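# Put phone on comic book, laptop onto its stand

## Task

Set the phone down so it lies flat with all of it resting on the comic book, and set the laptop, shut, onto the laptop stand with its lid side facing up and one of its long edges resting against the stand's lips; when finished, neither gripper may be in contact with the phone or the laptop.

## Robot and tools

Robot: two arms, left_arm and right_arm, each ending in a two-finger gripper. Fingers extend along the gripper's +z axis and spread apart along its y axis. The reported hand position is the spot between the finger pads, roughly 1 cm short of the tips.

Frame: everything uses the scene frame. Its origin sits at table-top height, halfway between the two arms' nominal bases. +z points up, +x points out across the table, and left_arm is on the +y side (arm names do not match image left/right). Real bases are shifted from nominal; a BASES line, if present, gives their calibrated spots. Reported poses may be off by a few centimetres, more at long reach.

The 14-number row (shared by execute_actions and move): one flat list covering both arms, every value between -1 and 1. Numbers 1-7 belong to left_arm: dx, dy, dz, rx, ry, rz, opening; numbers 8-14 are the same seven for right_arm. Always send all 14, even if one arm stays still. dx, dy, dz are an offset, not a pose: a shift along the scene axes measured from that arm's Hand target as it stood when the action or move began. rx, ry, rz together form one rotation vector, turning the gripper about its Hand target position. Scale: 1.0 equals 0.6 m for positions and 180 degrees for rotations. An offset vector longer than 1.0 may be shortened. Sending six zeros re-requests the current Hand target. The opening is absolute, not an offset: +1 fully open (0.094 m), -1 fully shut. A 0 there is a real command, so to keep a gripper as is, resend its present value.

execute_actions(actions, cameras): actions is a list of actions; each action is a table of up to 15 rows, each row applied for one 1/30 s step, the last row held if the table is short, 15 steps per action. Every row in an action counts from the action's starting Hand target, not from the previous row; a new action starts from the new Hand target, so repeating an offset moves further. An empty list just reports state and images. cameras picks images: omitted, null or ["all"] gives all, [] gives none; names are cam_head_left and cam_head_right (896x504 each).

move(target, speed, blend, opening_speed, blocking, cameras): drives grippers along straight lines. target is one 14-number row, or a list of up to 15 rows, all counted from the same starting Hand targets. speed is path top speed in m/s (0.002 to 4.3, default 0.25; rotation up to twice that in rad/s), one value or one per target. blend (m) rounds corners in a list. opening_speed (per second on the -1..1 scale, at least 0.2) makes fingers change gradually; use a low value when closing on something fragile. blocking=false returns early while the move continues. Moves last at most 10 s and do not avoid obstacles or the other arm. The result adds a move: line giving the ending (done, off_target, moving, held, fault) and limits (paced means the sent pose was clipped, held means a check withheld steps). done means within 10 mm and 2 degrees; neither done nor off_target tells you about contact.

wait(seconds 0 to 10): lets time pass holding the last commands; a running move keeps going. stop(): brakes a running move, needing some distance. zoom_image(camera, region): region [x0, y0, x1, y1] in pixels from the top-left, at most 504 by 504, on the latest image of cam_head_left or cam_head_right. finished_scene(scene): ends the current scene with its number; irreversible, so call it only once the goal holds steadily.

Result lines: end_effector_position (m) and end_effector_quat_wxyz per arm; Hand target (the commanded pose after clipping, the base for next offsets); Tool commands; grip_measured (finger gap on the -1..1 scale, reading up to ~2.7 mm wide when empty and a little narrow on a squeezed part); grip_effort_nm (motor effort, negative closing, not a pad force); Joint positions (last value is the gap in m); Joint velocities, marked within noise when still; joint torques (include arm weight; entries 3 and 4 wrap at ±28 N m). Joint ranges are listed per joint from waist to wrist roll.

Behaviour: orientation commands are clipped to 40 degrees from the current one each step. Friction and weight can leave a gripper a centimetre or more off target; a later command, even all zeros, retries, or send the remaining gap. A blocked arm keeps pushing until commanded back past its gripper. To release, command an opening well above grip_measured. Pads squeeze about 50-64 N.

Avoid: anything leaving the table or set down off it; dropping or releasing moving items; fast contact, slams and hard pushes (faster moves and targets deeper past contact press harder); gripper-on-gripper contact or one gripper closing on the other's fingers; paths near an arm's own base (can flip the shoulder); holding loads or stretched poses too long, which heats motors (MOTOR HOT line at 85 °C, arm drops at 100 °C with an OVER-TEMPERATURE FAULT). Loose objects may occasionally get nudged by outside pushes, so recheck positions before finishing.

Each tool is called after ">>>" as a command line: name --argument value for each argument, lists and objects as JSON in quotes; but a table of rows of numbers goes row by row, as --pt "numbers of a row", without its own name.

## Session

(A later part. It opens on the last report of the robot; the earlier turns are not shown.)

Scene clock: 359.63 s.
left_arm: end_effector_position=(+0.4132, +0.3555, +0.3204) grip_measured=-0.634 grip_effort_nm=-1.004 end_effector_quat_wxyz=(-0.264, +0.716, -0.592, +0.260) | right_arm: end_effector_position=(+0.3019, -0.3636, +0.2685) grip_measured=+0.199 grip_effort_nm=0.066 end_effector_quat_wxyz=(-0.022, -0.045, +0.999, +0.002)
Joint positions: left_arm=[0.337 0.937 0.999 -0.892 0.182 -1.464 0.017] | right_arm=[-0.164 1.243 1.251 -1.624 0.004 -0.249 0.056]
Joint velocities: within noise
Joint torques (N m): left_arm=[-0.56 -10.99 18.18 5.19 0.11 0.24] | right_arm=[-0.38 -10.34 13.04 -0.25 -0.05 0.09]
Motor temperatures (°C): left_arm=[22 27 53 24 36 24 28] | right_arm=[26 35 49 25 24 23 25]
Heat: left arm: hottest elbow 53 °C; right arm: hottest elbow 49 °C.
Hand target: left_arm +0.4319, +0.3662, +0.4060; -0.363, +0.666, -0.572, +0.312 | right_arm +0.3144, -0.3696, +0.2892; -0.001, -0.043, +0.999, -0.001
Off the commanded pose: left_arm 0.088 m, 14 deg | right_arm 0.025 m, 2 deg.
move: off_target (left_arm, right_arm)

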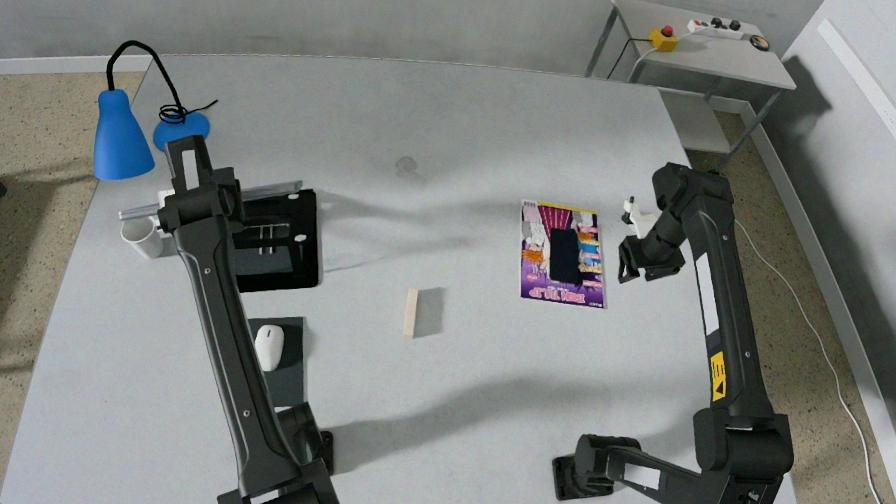

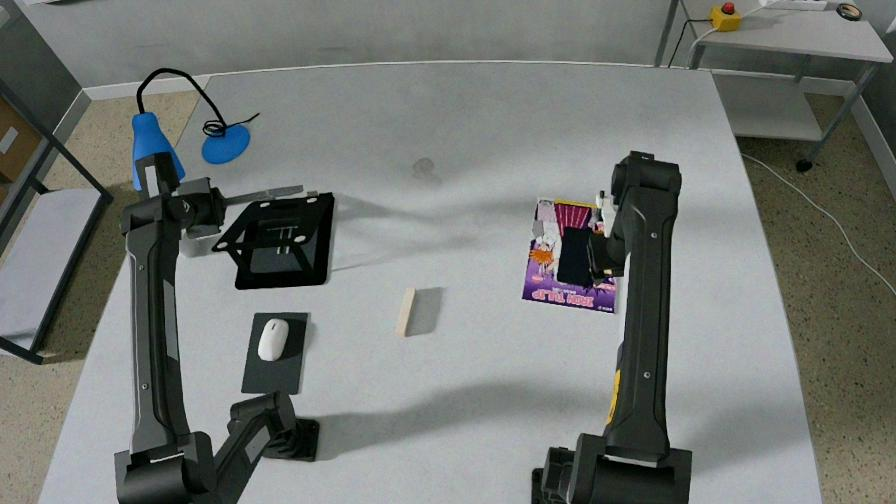

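>>> move --target '[0.09,0.025,-0.12,0,-0.05,0.017,-0.95,0,0,0,0,0,0,0.2]' --speed 0.12

>>> zoom_image --camera "cam_head_left" --region '[150, 120, 390, 360]'

>>> zoom_image --camera "cam_head_right" --region '[130, 120, 370, 360]'

Scene clock: 368.60 s.
left_arm: end_effector_position=(+0.4543, +0.3775, +0.2358) grip_measured=-0.635 grip_effort_nm=-1.013 end_effector_quat_wxyz=(-0.315, +0.722, -0.541, +0.293) | right_arm: end_effector_position=(+0.3019, -0.3636, +0.2685) grip_measured=+0.199 grip_effort_nm=0.066 end_effector_quat_wxyz=(-0.022, -0.045, +0.999, +0.002)
Joint positions: left_arm=[0.336 1.034 0.771 -0.427 0.144 -1.559 0.017] | right_arm=[-0.164 1.243 1.251 -1.624 0.004 -0.249 0.056]
Joint velocities: within noise
Joint torques (N m): left_arm=[-3.19 -13.04 17.83 5.86 -0.06 0.3] | right_arm=[-0.32 -10.23 13.03 -0.27 -0.05 0.09]
Motor temperatures (°C): left_arm=[22 27 54 24 33 24 29] | right_arm=[26 35 50 25 24 23 25]
Heat: left arm: hottest elbow 54 °C; right arm: hottest elbow 50 °C.
Hand target: left_arm +0.4858, +0.3812, +0.3340; -0.415, +0.655, -0.524, +0.354 | right_arm +0.3144, -0.3696, +0.2892; -0.001, -0.043, +0.999, -0.001
Off the commanded pose: left_arm 0.103 m, 16 deg | right_arm 0.025 m, 2 deg.
move: off_target (left_arm, right_arm)

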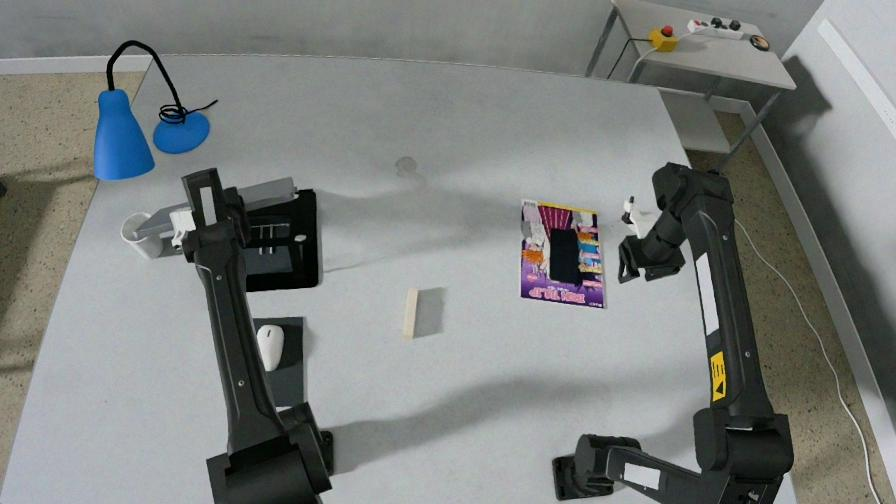

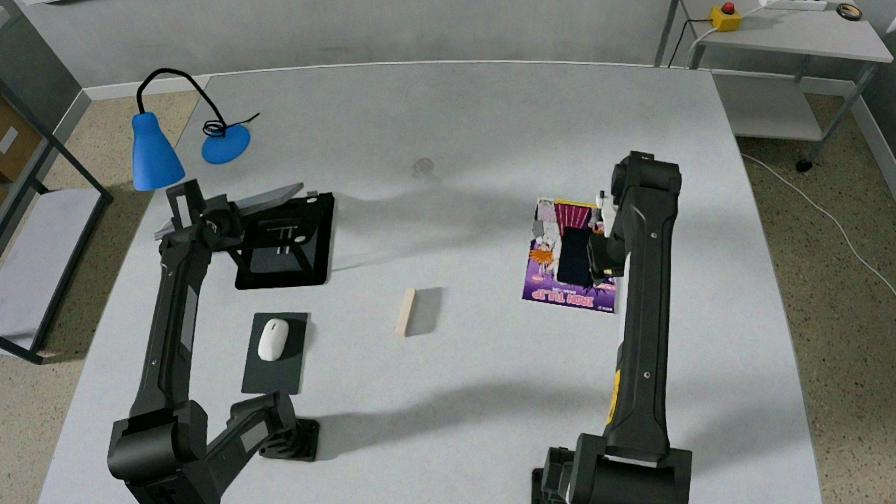

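Scaled by 2.100.

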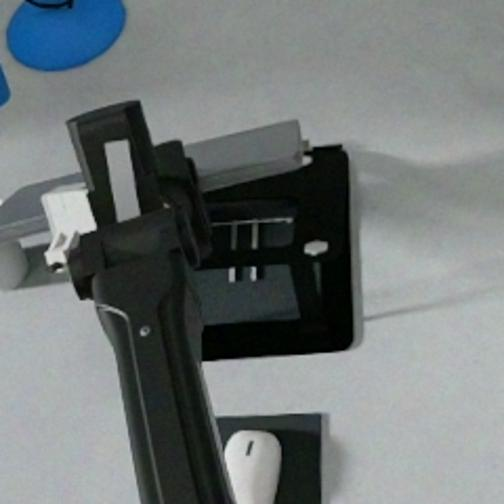

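Scaled by 2.100.

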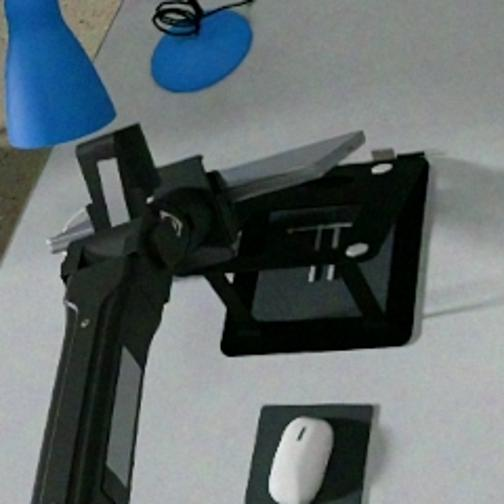

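>>> move --target '[0.01,-0.015,-0.07,0.028,0,-0.036,-0.95,0,0,0,0,0,0,0.2]' --speed 0.1

>>> zoom_image --camera "cam_head_left" --region '[150, 120, 390, 360]'

>>> zoom_image --camera "cam_head_right" --region '[130, 120, 370, 360]'

Scene clock: 378.03 s.
left_arm: end_effector_position=(+0.4559, +0.3665, +0.1963) grip_measured=-0.635 grip_effort_nm=-1.009 end_effector_quat_wxyz=(-0.318, +0.681, -0.587, +0.300) | right_arm: end_effector_position=(+0.3019, -0.3636, +0.2685) grip_measured=+0.199 grip_effort_nm=0.071 end_effector_quat_wxyz=(-0.022, -0.045, +0.999, +0.002)
Joint positions: left_arm=[0.334 1.073 0.679 -0.288 0.202 -1.453 0.017] | right_arm=[-0.164 1.243 1.251 -1.624 0.004 -0.249 0.056]
Joint velocities: within noise
Joint torques (N m): left_arm=[-2.67 -14.1 17.21 5.98 0.31 0.45] | right_arm=[-0.44 -10.29 13.04 -0.27 -0.05 0.09]
Motor temperatures (°C): left_arm=[22 27 52 25 32 24 29] | right_arm=[26 35 50 25 24 23 25]
Heat: left arm: hottest elbow 52 °C; right arm: hottest elbow 50 °C.
Hand target: left_arm +0.4918, +0.3721, +0.2920; -0.423, +0.605, -0.575, +0.353 | right_arm +0.3144, -0.3696, +0.2892; -0.001, -0.043, +0.999, -0.001
Off the commanded pose: left_arm 0.102 m, 16 deg | right_arm 0.025 m, 2 deg.
move: off_target (left_arm, right_arm)

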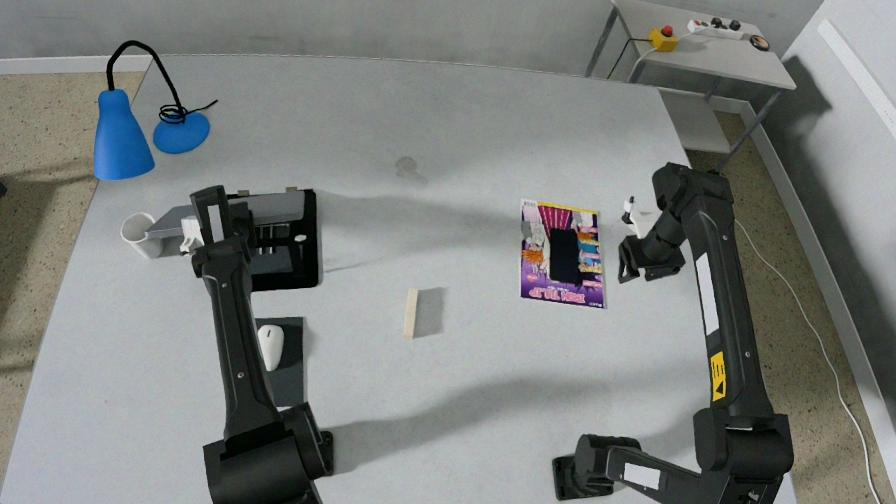

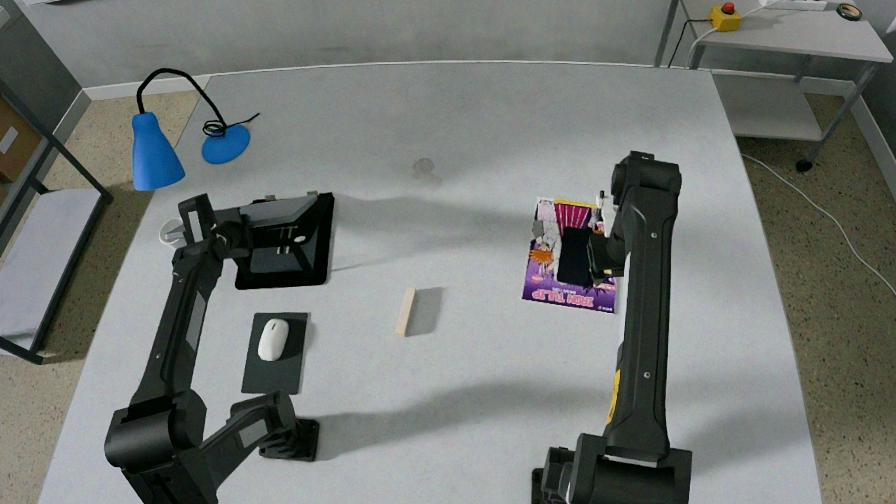

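Scaled by 2.100.

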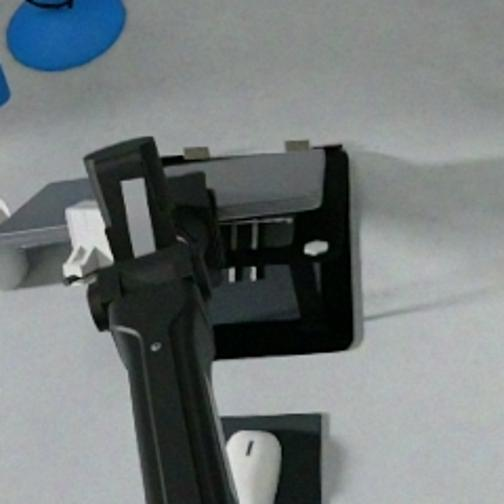

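Scaled by 2.100.

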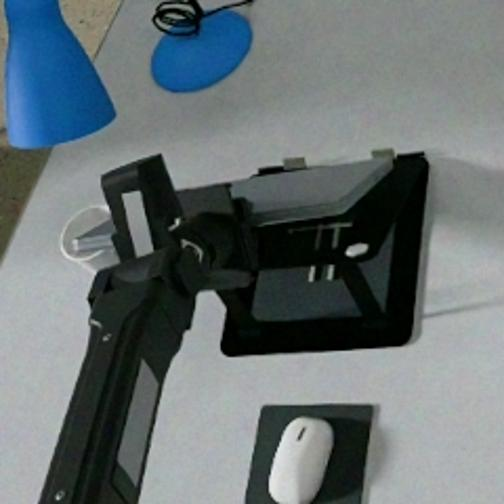

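>>> move --target '[0.0,-0.08,-0.01,0.0,0,-0.012,-0.95,0,0,0,0,0,0,0.2]' --speed 0.1

>>> zoom_image --camera "cam_head_left" --region '[150, 120, 390, 360]'

>>> zoom_image --camera "cam_head_right" --region '[130, 120, 370, 360]'

Scene clock: 393.50 s.
left_arm: end_effector_position=(+0.4612, +0.3216, +0.1832) grip_measured=-0.635 grip_effort_nm=-1.009 end_effector_quat_wxyz=(-0.311, +0.662, -0.613, +0.297) | right_arm: end_effector_position=(+0.3019, -0.3636, +0.2685) grip_measured=+0.199 grip_effort_nm=0.066 end_effector_quat_wxyz=(-0.022, -0.045, +0.999, +0.002)
Joint positions: left_arm=[0.206 1.071 0.648 -0.265 0.134 -1.477 0.017] | right_arm=[-0.164 1.243 1.251 -1.624 0.004 -0.249 0.056]
Joint velocities: within noise
Joint torques (N m): left_arm=[-2.84 -15.97 16.59 5.6 -0.09 0.32] | right_arm=[-0.44 -10.23 13.04 -0.25 -0.05 0.09]
Motor temperatures (°C): left_arm=[22 27 53 25 31 24 29] | right_arm=[26 34 51 25 24 23 25]
Heat: left arm: hottest elbow 53 °C; right arm: hottest elbow 51 °C.
Hand target: left_arm +0.4918, +0.3242, +0.2859; -0.416, +0.594, -0.586, +0.361 | right_arm +0.3144, -0.3696, +0.2892; -0.001, -0.043, +0.999, -0.001
Off the commanded pose: left_arm 0.107 m, 16 deg | right_arm 0.025 m, 2 deg.
move: off_target (left_arm, right_arm)

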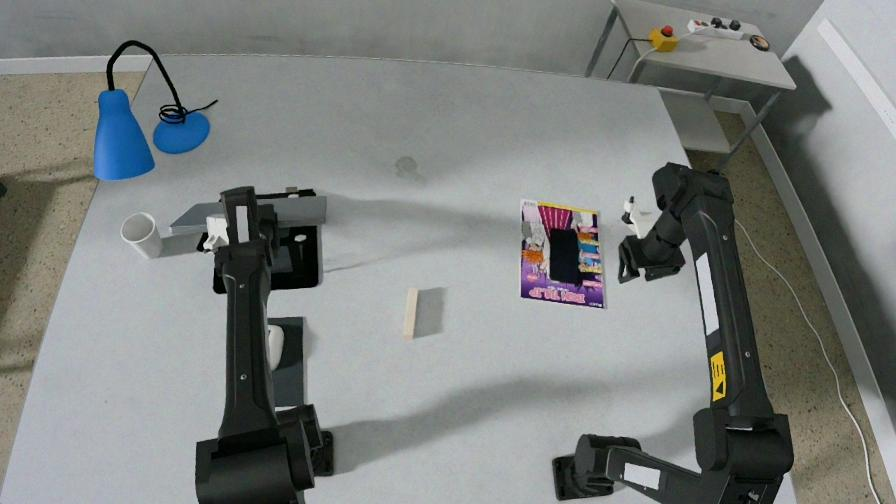

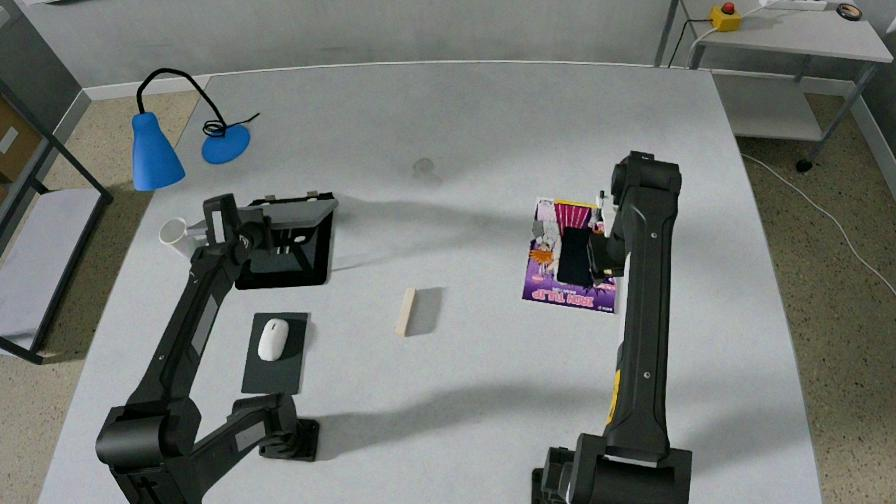

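Scaled by 2.100.

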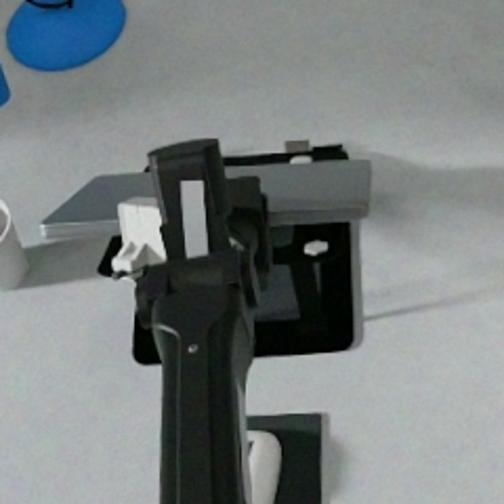

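Scaled by 2.100.

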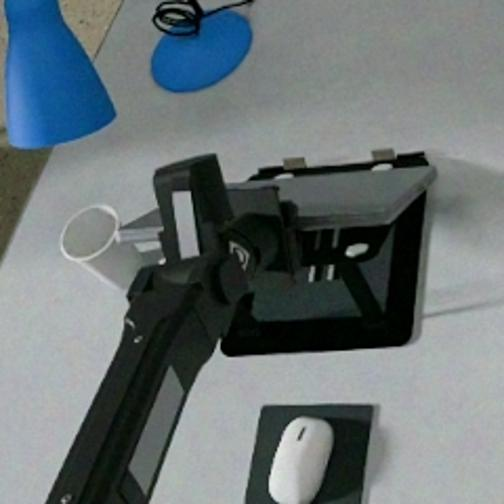

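>>> move --target '[0.02,0.0,-0.05,0.0,0,0.014,-0.95,0,0,0,0,0,0,0.2]' --speed 0.08

>>> zoom_image --camera "cam_head_left" --region '[170, 150, 370, 330]'

>>> zoom_image --camera "cam_head_right" --region '[170, 150, 370, 330]'

Scene clock: 398.47 s.
left_arm: end_effector_position=(+0.4682, +0.3230, +0.1713) grip_measured=-0.635 grip_effort_nm=-1.009 end_effector_quat_wxyz=(-0.335, +0.668, -0.596, +0.295) | right_arm: end_effector_position=(+0.3019, -0.3636, +0.2685) grip_measured=+0.199 grip_effort_nm=0.066 end_effector_quat_wxyz=(-0.022, -0.045, +0.999, +0.002)
Joint positions: left_arm=[0.181 1.103 0.613 -0.157 0.071 -1.51 0.017] | right_arm=[-0.164 1.243 1.251 -1.624 0.004 -0.249 0.056]
Joint velocities: within noise
Joint torques (N m): left_arm=[-3.49 -12.16 15.97 5.68 -0.22 0.36] | right_arm=[-0.38 -10.29 13.04 -0.27 -0.05 0.09]
Motor temperatures (°C): left_arm=[22 27 52 25 31 24 29] | right_arm=[26 34 51 25 24 23 25]
Heat: left arm: hottest elbow 52 °C; right arm: hottest elbow 51 °C.
Hand target: left_arm +0.5039, +0.3241, +0.2559; -0.424, +0.607, -0.573, +0.352 | right_arm +0.3144, -0.3696, +0.2892; -0.001, -0.043, +0.999, -0.001
Off the commanded pose: left_arm 0.092 m, 14 deg | right_arm 0.025 m, 2 deg.
move: off_target (left_arm, right_arm)

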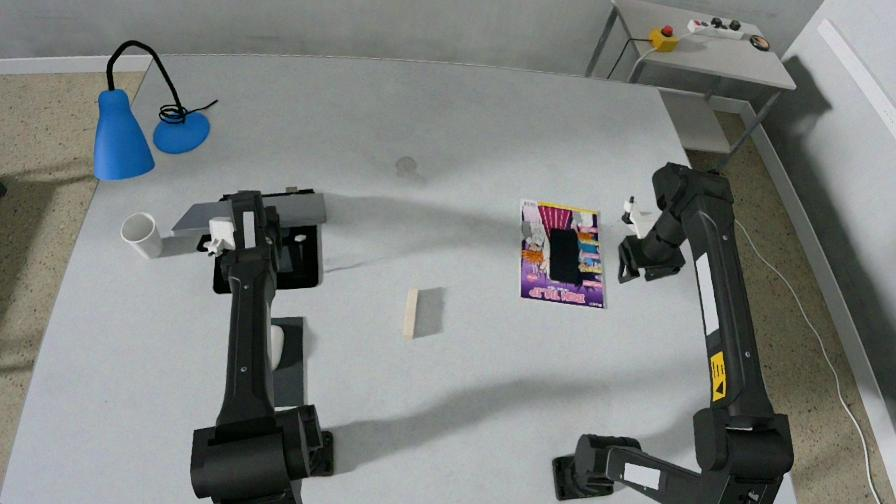

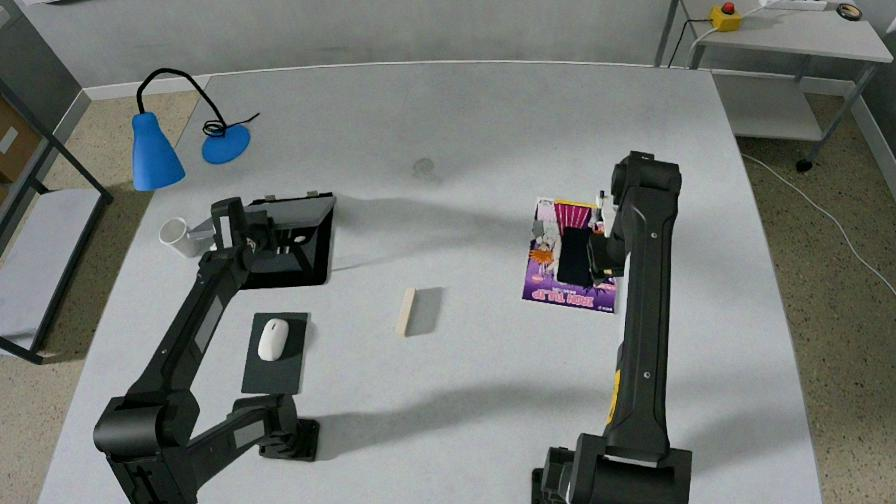

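Scaled by 2.520.

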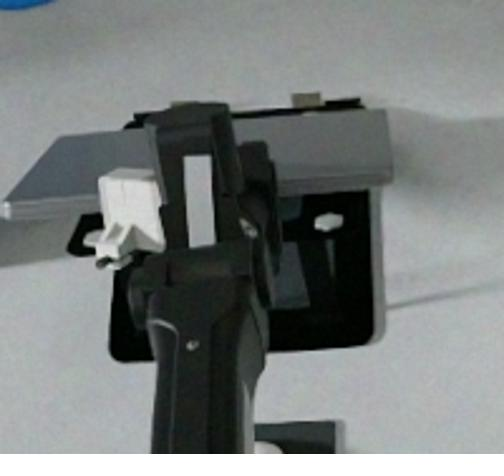

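Scaled by 2.520.

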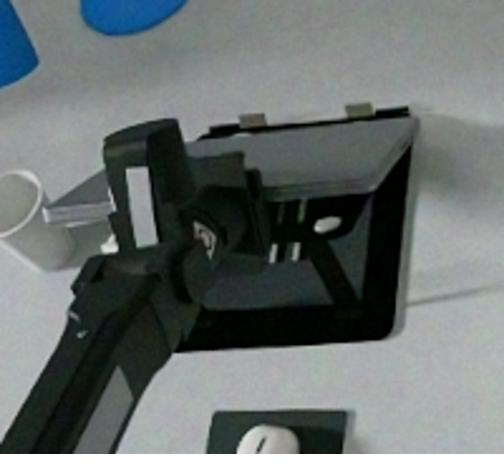

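>>> move --target '[-0.02,0.0,-0.1,0.0,0,0,-0.95,0,0,0,0,0,0,0.2]' --speed 0.06

>>> zoom_image --camera "cam_head_left" --region '[170, 150, 370, 330]'

>>> zoom_image --camera "cam_head_right" --region '[170, 150, 370, 330]'

Scene clock: 405.43 s.
left_arm: end_effector_position=(+0.4700, +0.3229, +0.1490) grip_measured=-0.635 grip_effort_nm=-1.009 end_effector_quat_wxyz=(-0.365, +0.653, -0.581, +0.321) | right_arm: end_effector_position=(+0.3019, -0.3636, +0.2685) grip_measured=+0.199 grip_effort_nm=0.066 end_effector_quat_wxyz=(-0.022, -0.045, +0.999, +0.002)
Joint positions: left_arm=[0.181 1.151 0.521 0.072 0.074 -1.519 0.017] | right_arm=[-0.164 1.243 1.251 -1.624 0.004 -0.249 0.056]
Joint velocities: within noise
Joint torques (N m): left_arm=[-2.55 -10.34 12.37 5.07 -0.12 0.51] | right_arm=[-0.26 -10.29 13.04 -0.27 -0.05 0.08]
Motor temperatures (°C): left_arm=[22 27 52 25 30 24 29] | right_arm=[26 34 51 25 24 23 25]
Heat: left arm: hottest elbow 52 °C; right arm: hottest elbow 51 °C.
Hand target: left_arm +0.4918, +0.3242, +0.1959; -0.424, +0.607, -0.573, +0.352 | right_arm +0.3144, -0.3696, +0.2892; -0.001, -0.043, +0.999, -0.001
Off the commanded pose: left_arm 0.052 m, 9 deg | right_arm 0.025 m, 2 deg.
move: off_target (left_arm, right_arm)

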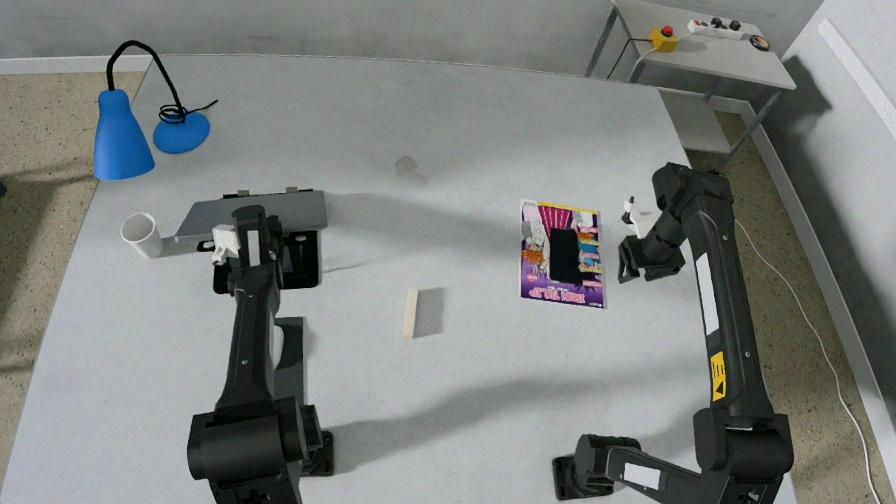

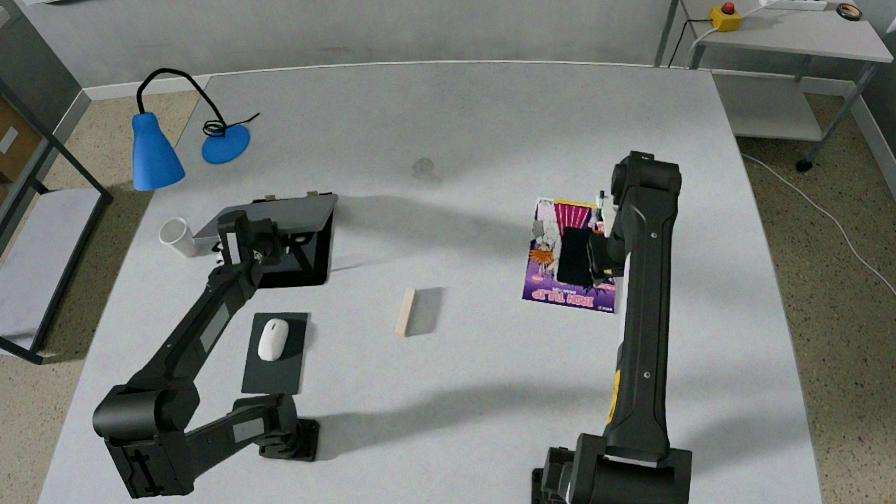

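Scaled by 2.520.

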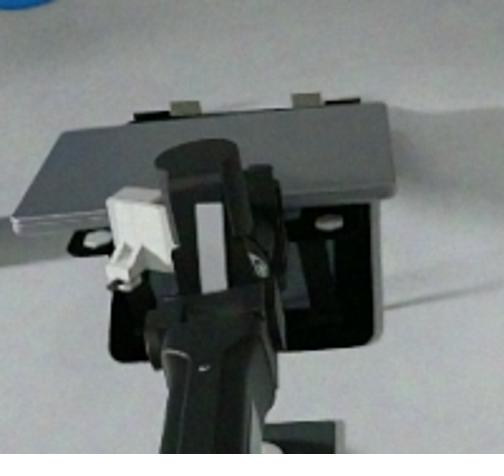

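Scaled by 2.520.

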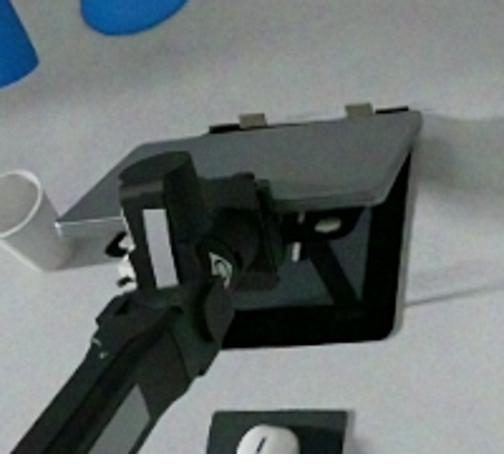

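>>> move --target '[-0.02,0.0,-0.06,0.0,0.012,0,-0.95,0,0,0,0,0,0,0.2]' --speed 0.06

>>> zoom_image --camera "cam_head_left" --region '[170, 150, 370, 330]'

>>> zoom_image --camera "cam_head_right" --region '[170, 150, 370, 330]'

Scene clock: 409.40 s.
left_arm: end_effector_position=(+0.4725, +0.3225, +0.1485) grip_measured=-0.637 grip_effort_nm=-1.004 end_effector_quat_wxyz=(-0.381, +0.644, -0.572, +0.337) | right_arm: end_effector_position=(+0.3019, -0.3636, +0.2685) grip_measured=+0.199 grip_effort_nm=0.066 end_effector_quat_wxyz=(-0.022, -0.045, +0.999, +0.002)
Joint positions: left_arm=[0.181 1.166 0.494 0.167 0.079 -1.526 0.017] | right_arm=[-0.164 1.243 1.251 -1.624 0.004 -0.249 0.056]
Joint velocities: within noise
Joint torques (N m): left_arm=[-2.14 -7.12 9.25 4.23 -0.18 0.63] | right_arm=[-0.44 -10.34 13.03 -0.27 -0.05 0.09]
Motor temperatures (°C): left_arm=[22 27 51 25 30 24 29] | right_arm=[26 34 52 25 24 23 25]
Heat: left arm: hottest elbow 51 °C; right arm: hottest elbow 52 °C.
Hand target: left_arm +0.4798, +0.3242, +0.1598; -0.413, +0.613, -0.581, +0.340 | right_arm +0.3144, -0.3696, +0.2892; -0.001, -0.043, +0.999, -0.001
Off the commanded pose: left_arm 0.014 m, 5 deg | right_arm 0.025 m, 2 deg.
move: off_target (left_arm, right_arm)

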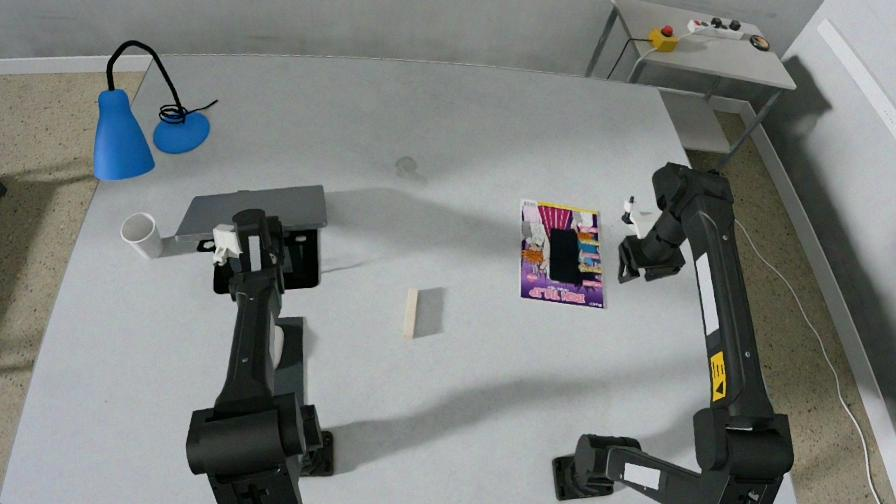

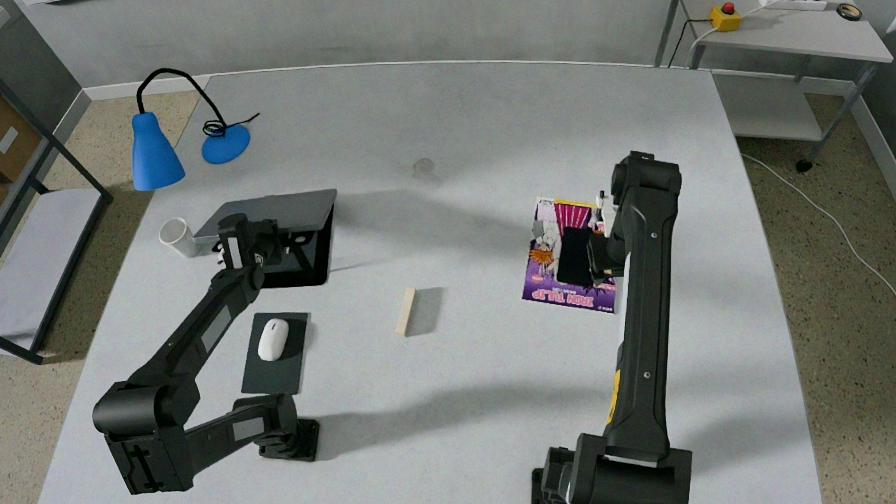

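Scaled by 2.520.

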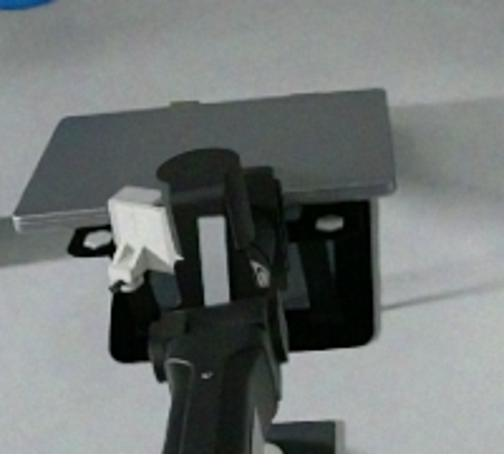

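Scaled by 2.520.

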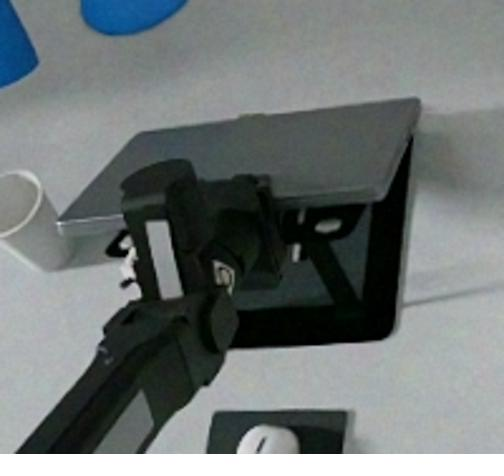

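>>> move --pt "-0.012 0.0 0.012 0.0 0.035 0 -0.95 0 0 0 0 0 0 0.2" --speed 0.06

>>> zoom_image --camera "cam_head_left" --region '[170, 150, 370, 330]'

>>> zoom_image --camera "cam_head_right" --region '[170, 150, 370, 330]'

Scene clock: 413.03 s.
left_arm: end_effector_position=(+0.4645, +0.3218, +0.1430) grip_measured=-0.638 grip_effort_nm=-1.013 end_effector_quat_wxyz=(-0.355, +0.658, -0.586, +0.312) | right_arm: end_effector_position=(+0.3019, -0.3636, +0.2685) grip_measured=+0.199 grip_effort_nm=0.066 end_effector_quat_wxyz=(-0.022, -0.045, +0.999, +0.002)
Joint positions: left_arm=[0.181 1.145 0.518 0.039 0.073 -1.515 0.017] | right_arm=[-0.164 1.243 1.251 -1.624 0.004 -0.249 0.056]
Joint velocities: within noise
Joint torques (N m): left_arm=[-1.2 -10.29 12.72 0.8 -0.36 0.74] | right_arm=[-0.38 -10.29 13.01 -0.27 -0.04 0.08]
Motor temperatures (°C): left_arm=[22 27 51 25 30 24 29] | right_arm=[26 34 52 25 24 23 25]
Heat: left arm: hottest elbow 51 °C; right arm: hottest elbow 52 °C.
Hand target: left_arm +0.4727, +0.3242, +0.1672; -0.380, +0.631, -0.603, +0.306 | right_arm +0.3144, -0.3696, +0.2892; -0.001, -0.043, +0.999, -0.001
Off the commanded pose: left_arm 0.026 m, 5 deg | right_arm 0.025 m, 2 deg.
move: off_target (left_arm, right_arm)

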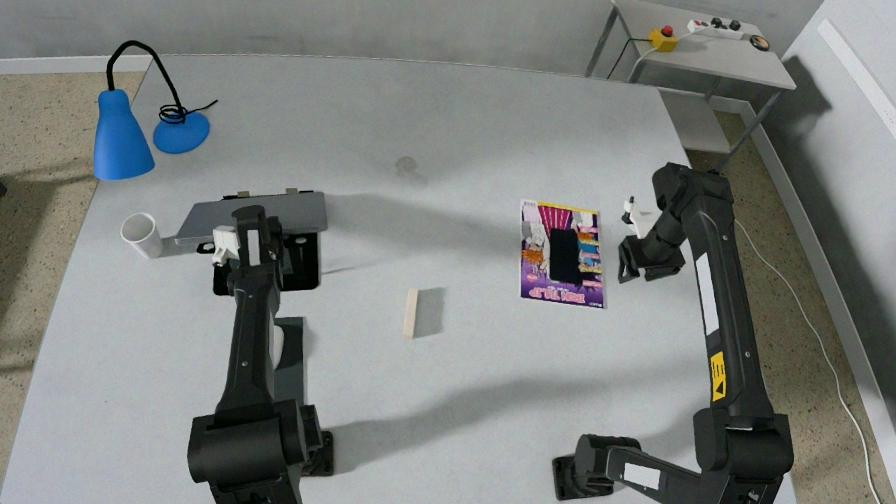

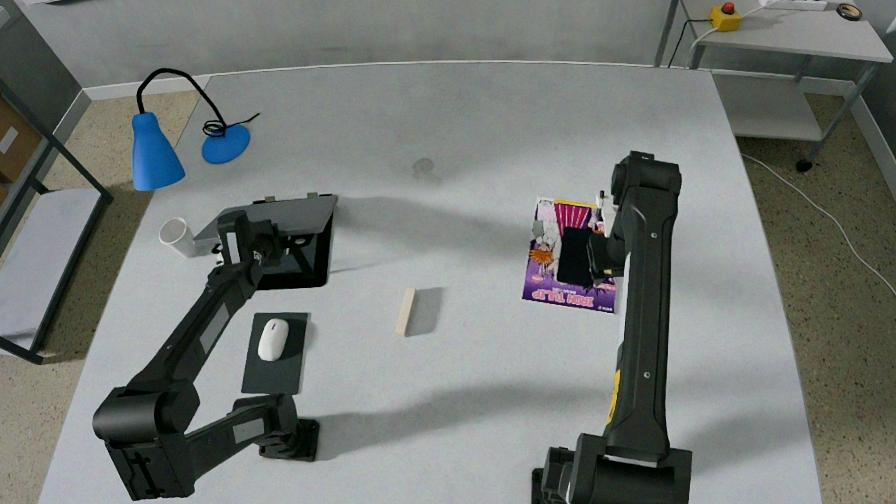

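Scaled by 2.520.

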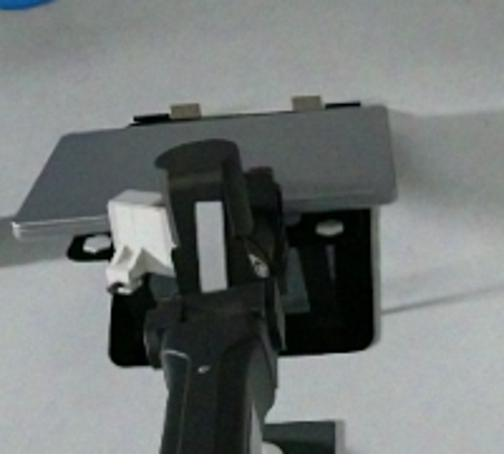

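Scaled by 2.520.

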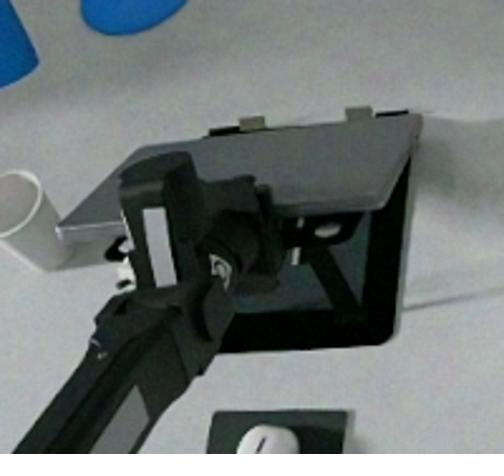

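>>> move --pt "0 0.0 -0.012 0.0 -0.01 0 -0.95 0 0 0 0 0 0 0.2" --pt "-0.003 0.0 -0.035 0.0 -0.01 0 -0.4 0 0 0 0 0 0 0.2" --speed 0.05 --opening_speed 0.25

>>> zoom_image --camera "cam_head_left" --region '[170, 150, 370, 330]'

>>> zoom_image --camera "cam_head_right" --region '[170, 150, 370, 330]'

Scene clock: 419.67 s.
left_arm: end_effector_position=(+0.4726, +0.3230, +0.1520) grip_measured=-0.403 grip_effort_nm=0.159 end_effector_quat_wxyz=(-0.382, +0.636, -0.585, +0.325) | right_arm: end_effector_position=(+0.3019, -0.3636, +0.2685) grip_measured=+0.199 grip_effort_nm=0.066 end_effector_quat_wxyz=(-0.022, -0.045, +0.999, +0.002)
Joint positions: left_arm=[0.181 1.156 0.508 0.127 0.076 -1.489 0.028] | right_arm=[-0.164 1.243 1.251 -1.624 0.004 -0.249 0.056]
Joint velocities: within noise
Joint torques (N m): left_arm=[-1.2 -7.06 8.62 2.44 -0.22 0.45] | right_arm=[-0.32 -10.34 13.05 -0.27 -0.05 0.09]
Motor temperatures (°C): left_arm=[22 27 49 25 30 24 29] | right_arm=[26 34 52 25 24 23 25]
Heat: left arm: hottest elbow 49 °C; right arm: hottest elbow 52 °C.
Hand target: left_arm +0.4709, +0.3242, +0.1462; -0.390, +0.626, -0.597, +0.316 | right_arm +0.3144, -0.3696, +0.2892; -0.001, -0.043, +0.999, -0.001
Off the commanded pose: left_arm 0.006 m, 2 deg | right_arm 0.025 m, 2 deg.
move: off_target (right_arm); target 2's new opening was sent with left_arm's hand 0.004 m and 4 deg from that target

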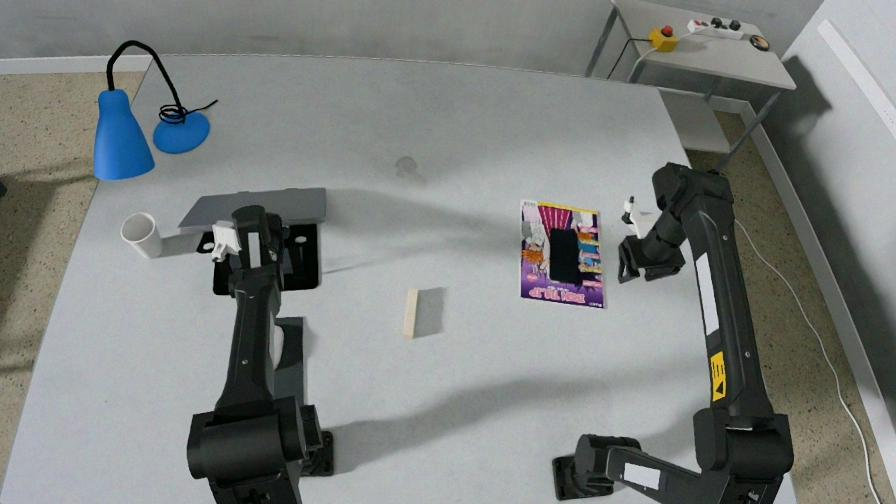

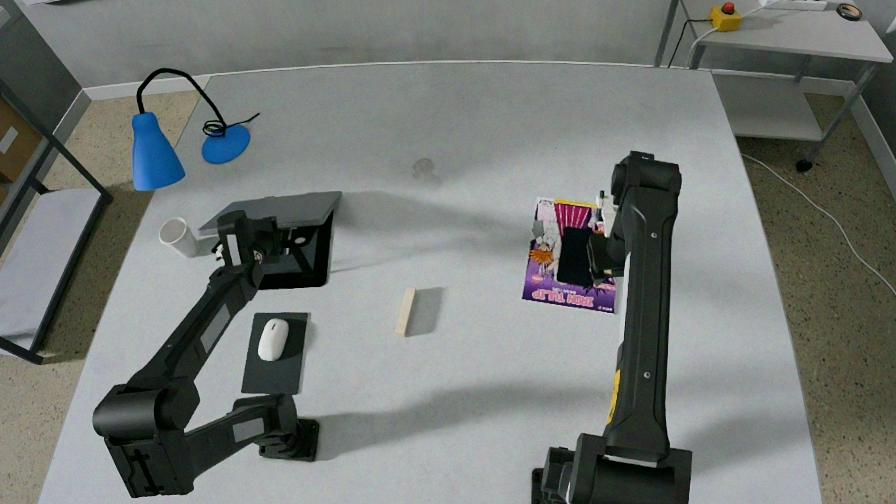

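Scaled by 2.520.

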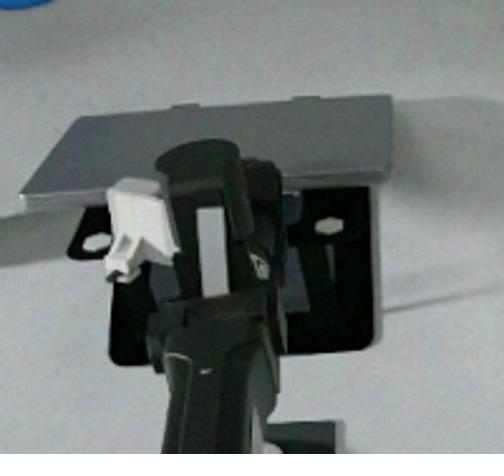

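Scaled by 2.520.

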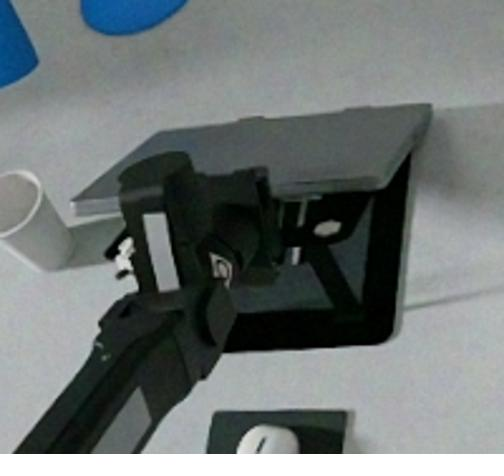

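>>> move --pt "-0.05 -0.005 0.018 0 0 0 -0.4 0 0 0 0 0 0 0.2" --pt "-0.16 -0.02 0.068 0 0 0 -0.4 0 0 0 0 0 0 0.2" --speed 0.04

>>> zoom_image --camera "cam_head_left" --region '[170, 150, 370, 330]'

>>> zoom_image --camera "cam_head_right" --region '[170, 150, 370, 330]'

Scene clock: 428.27 s.
left_arm: end_effector_position=(+0.3795, +0.3084, +0.1900) grip_measured=-0.402 grip_effort_nm=0.129 end_effector_quat_wxyz=(-0.389, +0.625, -0.597, +0.321) | right_arm: end_effector_position=(+0.3019, -0.3636, +0.2685) grip_measured=+0.199 grip_effort_nm=0.061 end_effector_quat_wxyz=(-0.022, -0.045, +0.999, +0.002)
Joint positions: left_arm=[0.209 0.706 0.396 -0.207 0.104 -1.439 0.028] | right_arm=[-0.164 1.243 1.251 -1.624 0.004 -0.249 0.056]
Joint velocities: within noise
Joint torques (N m): left_arm=[-0.56 -2.96 10.36 1.5 0.08 0.18] | right_arm=[-0.32 -10.29 13.01 -0.27 -0.05 0.09]
Motor temperatures (°C): left_arm=[22 27 48 24 30 24 28] | right_arm=[26 34 52 25 24 23 25]
Heat: left arm: hottest elbow 48 °C; right arm: hottest elbow 52 °C.
Hand target: left_arm +0.3748, +0.3121, +0.1868; -0.390, +0.626, -0.597, +0.316 | right_arm +0.3144, -0.3696, +0.2892; -0.001, -0.043, +0.999, -0.001
Off the commanded pose: left_arm 0.007 m, 1 deg | right_arm 0.025 m, 2 deg.
move: off_target (right_arm)

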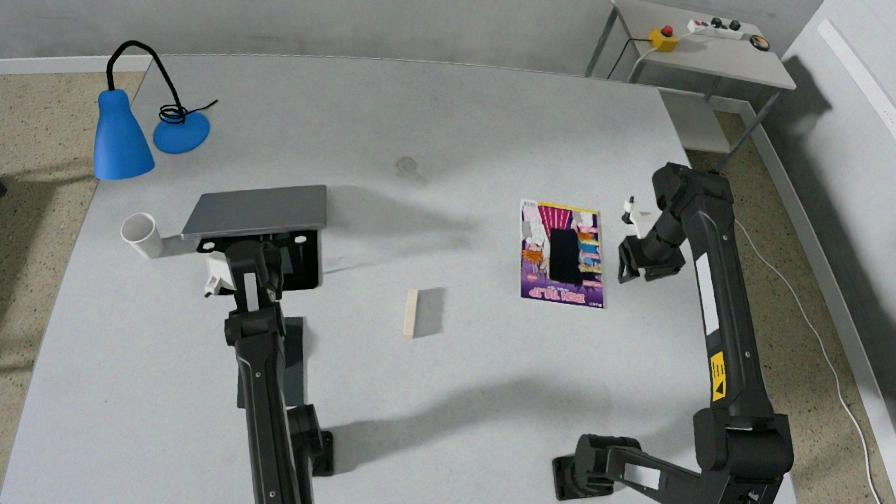

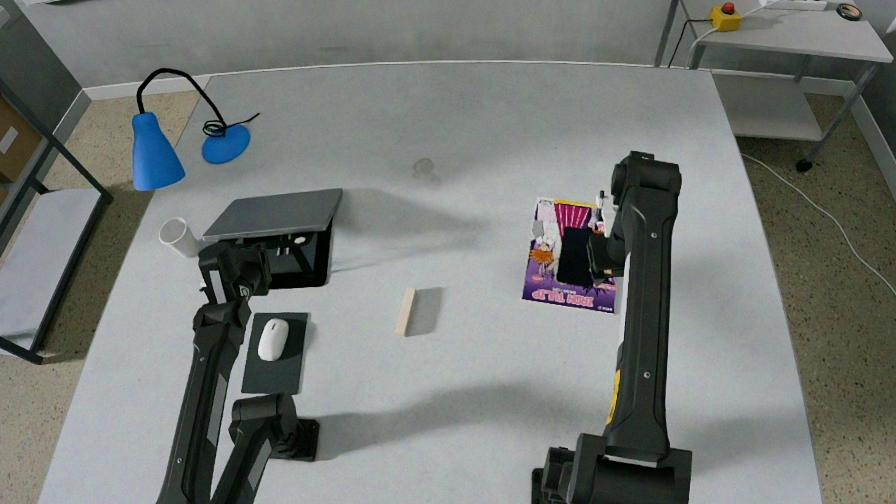

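Scaled by 2.520.

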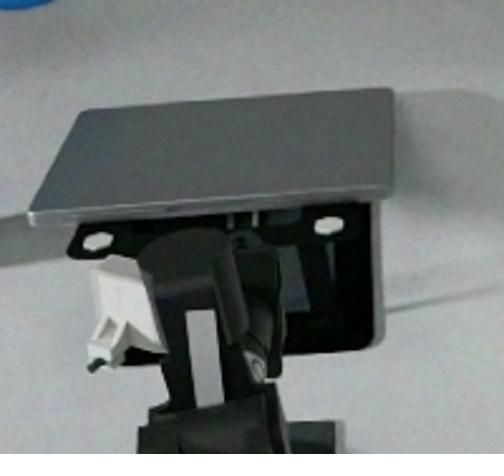

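Scaled by 2.520.

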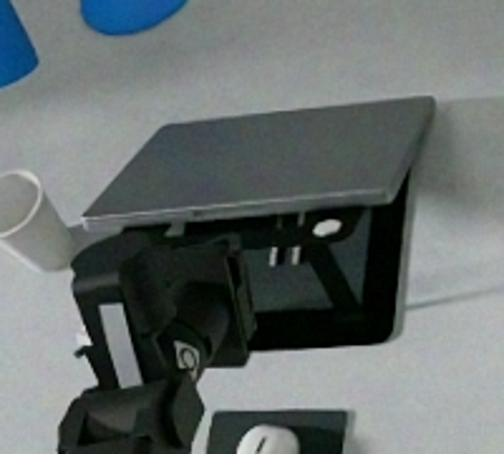

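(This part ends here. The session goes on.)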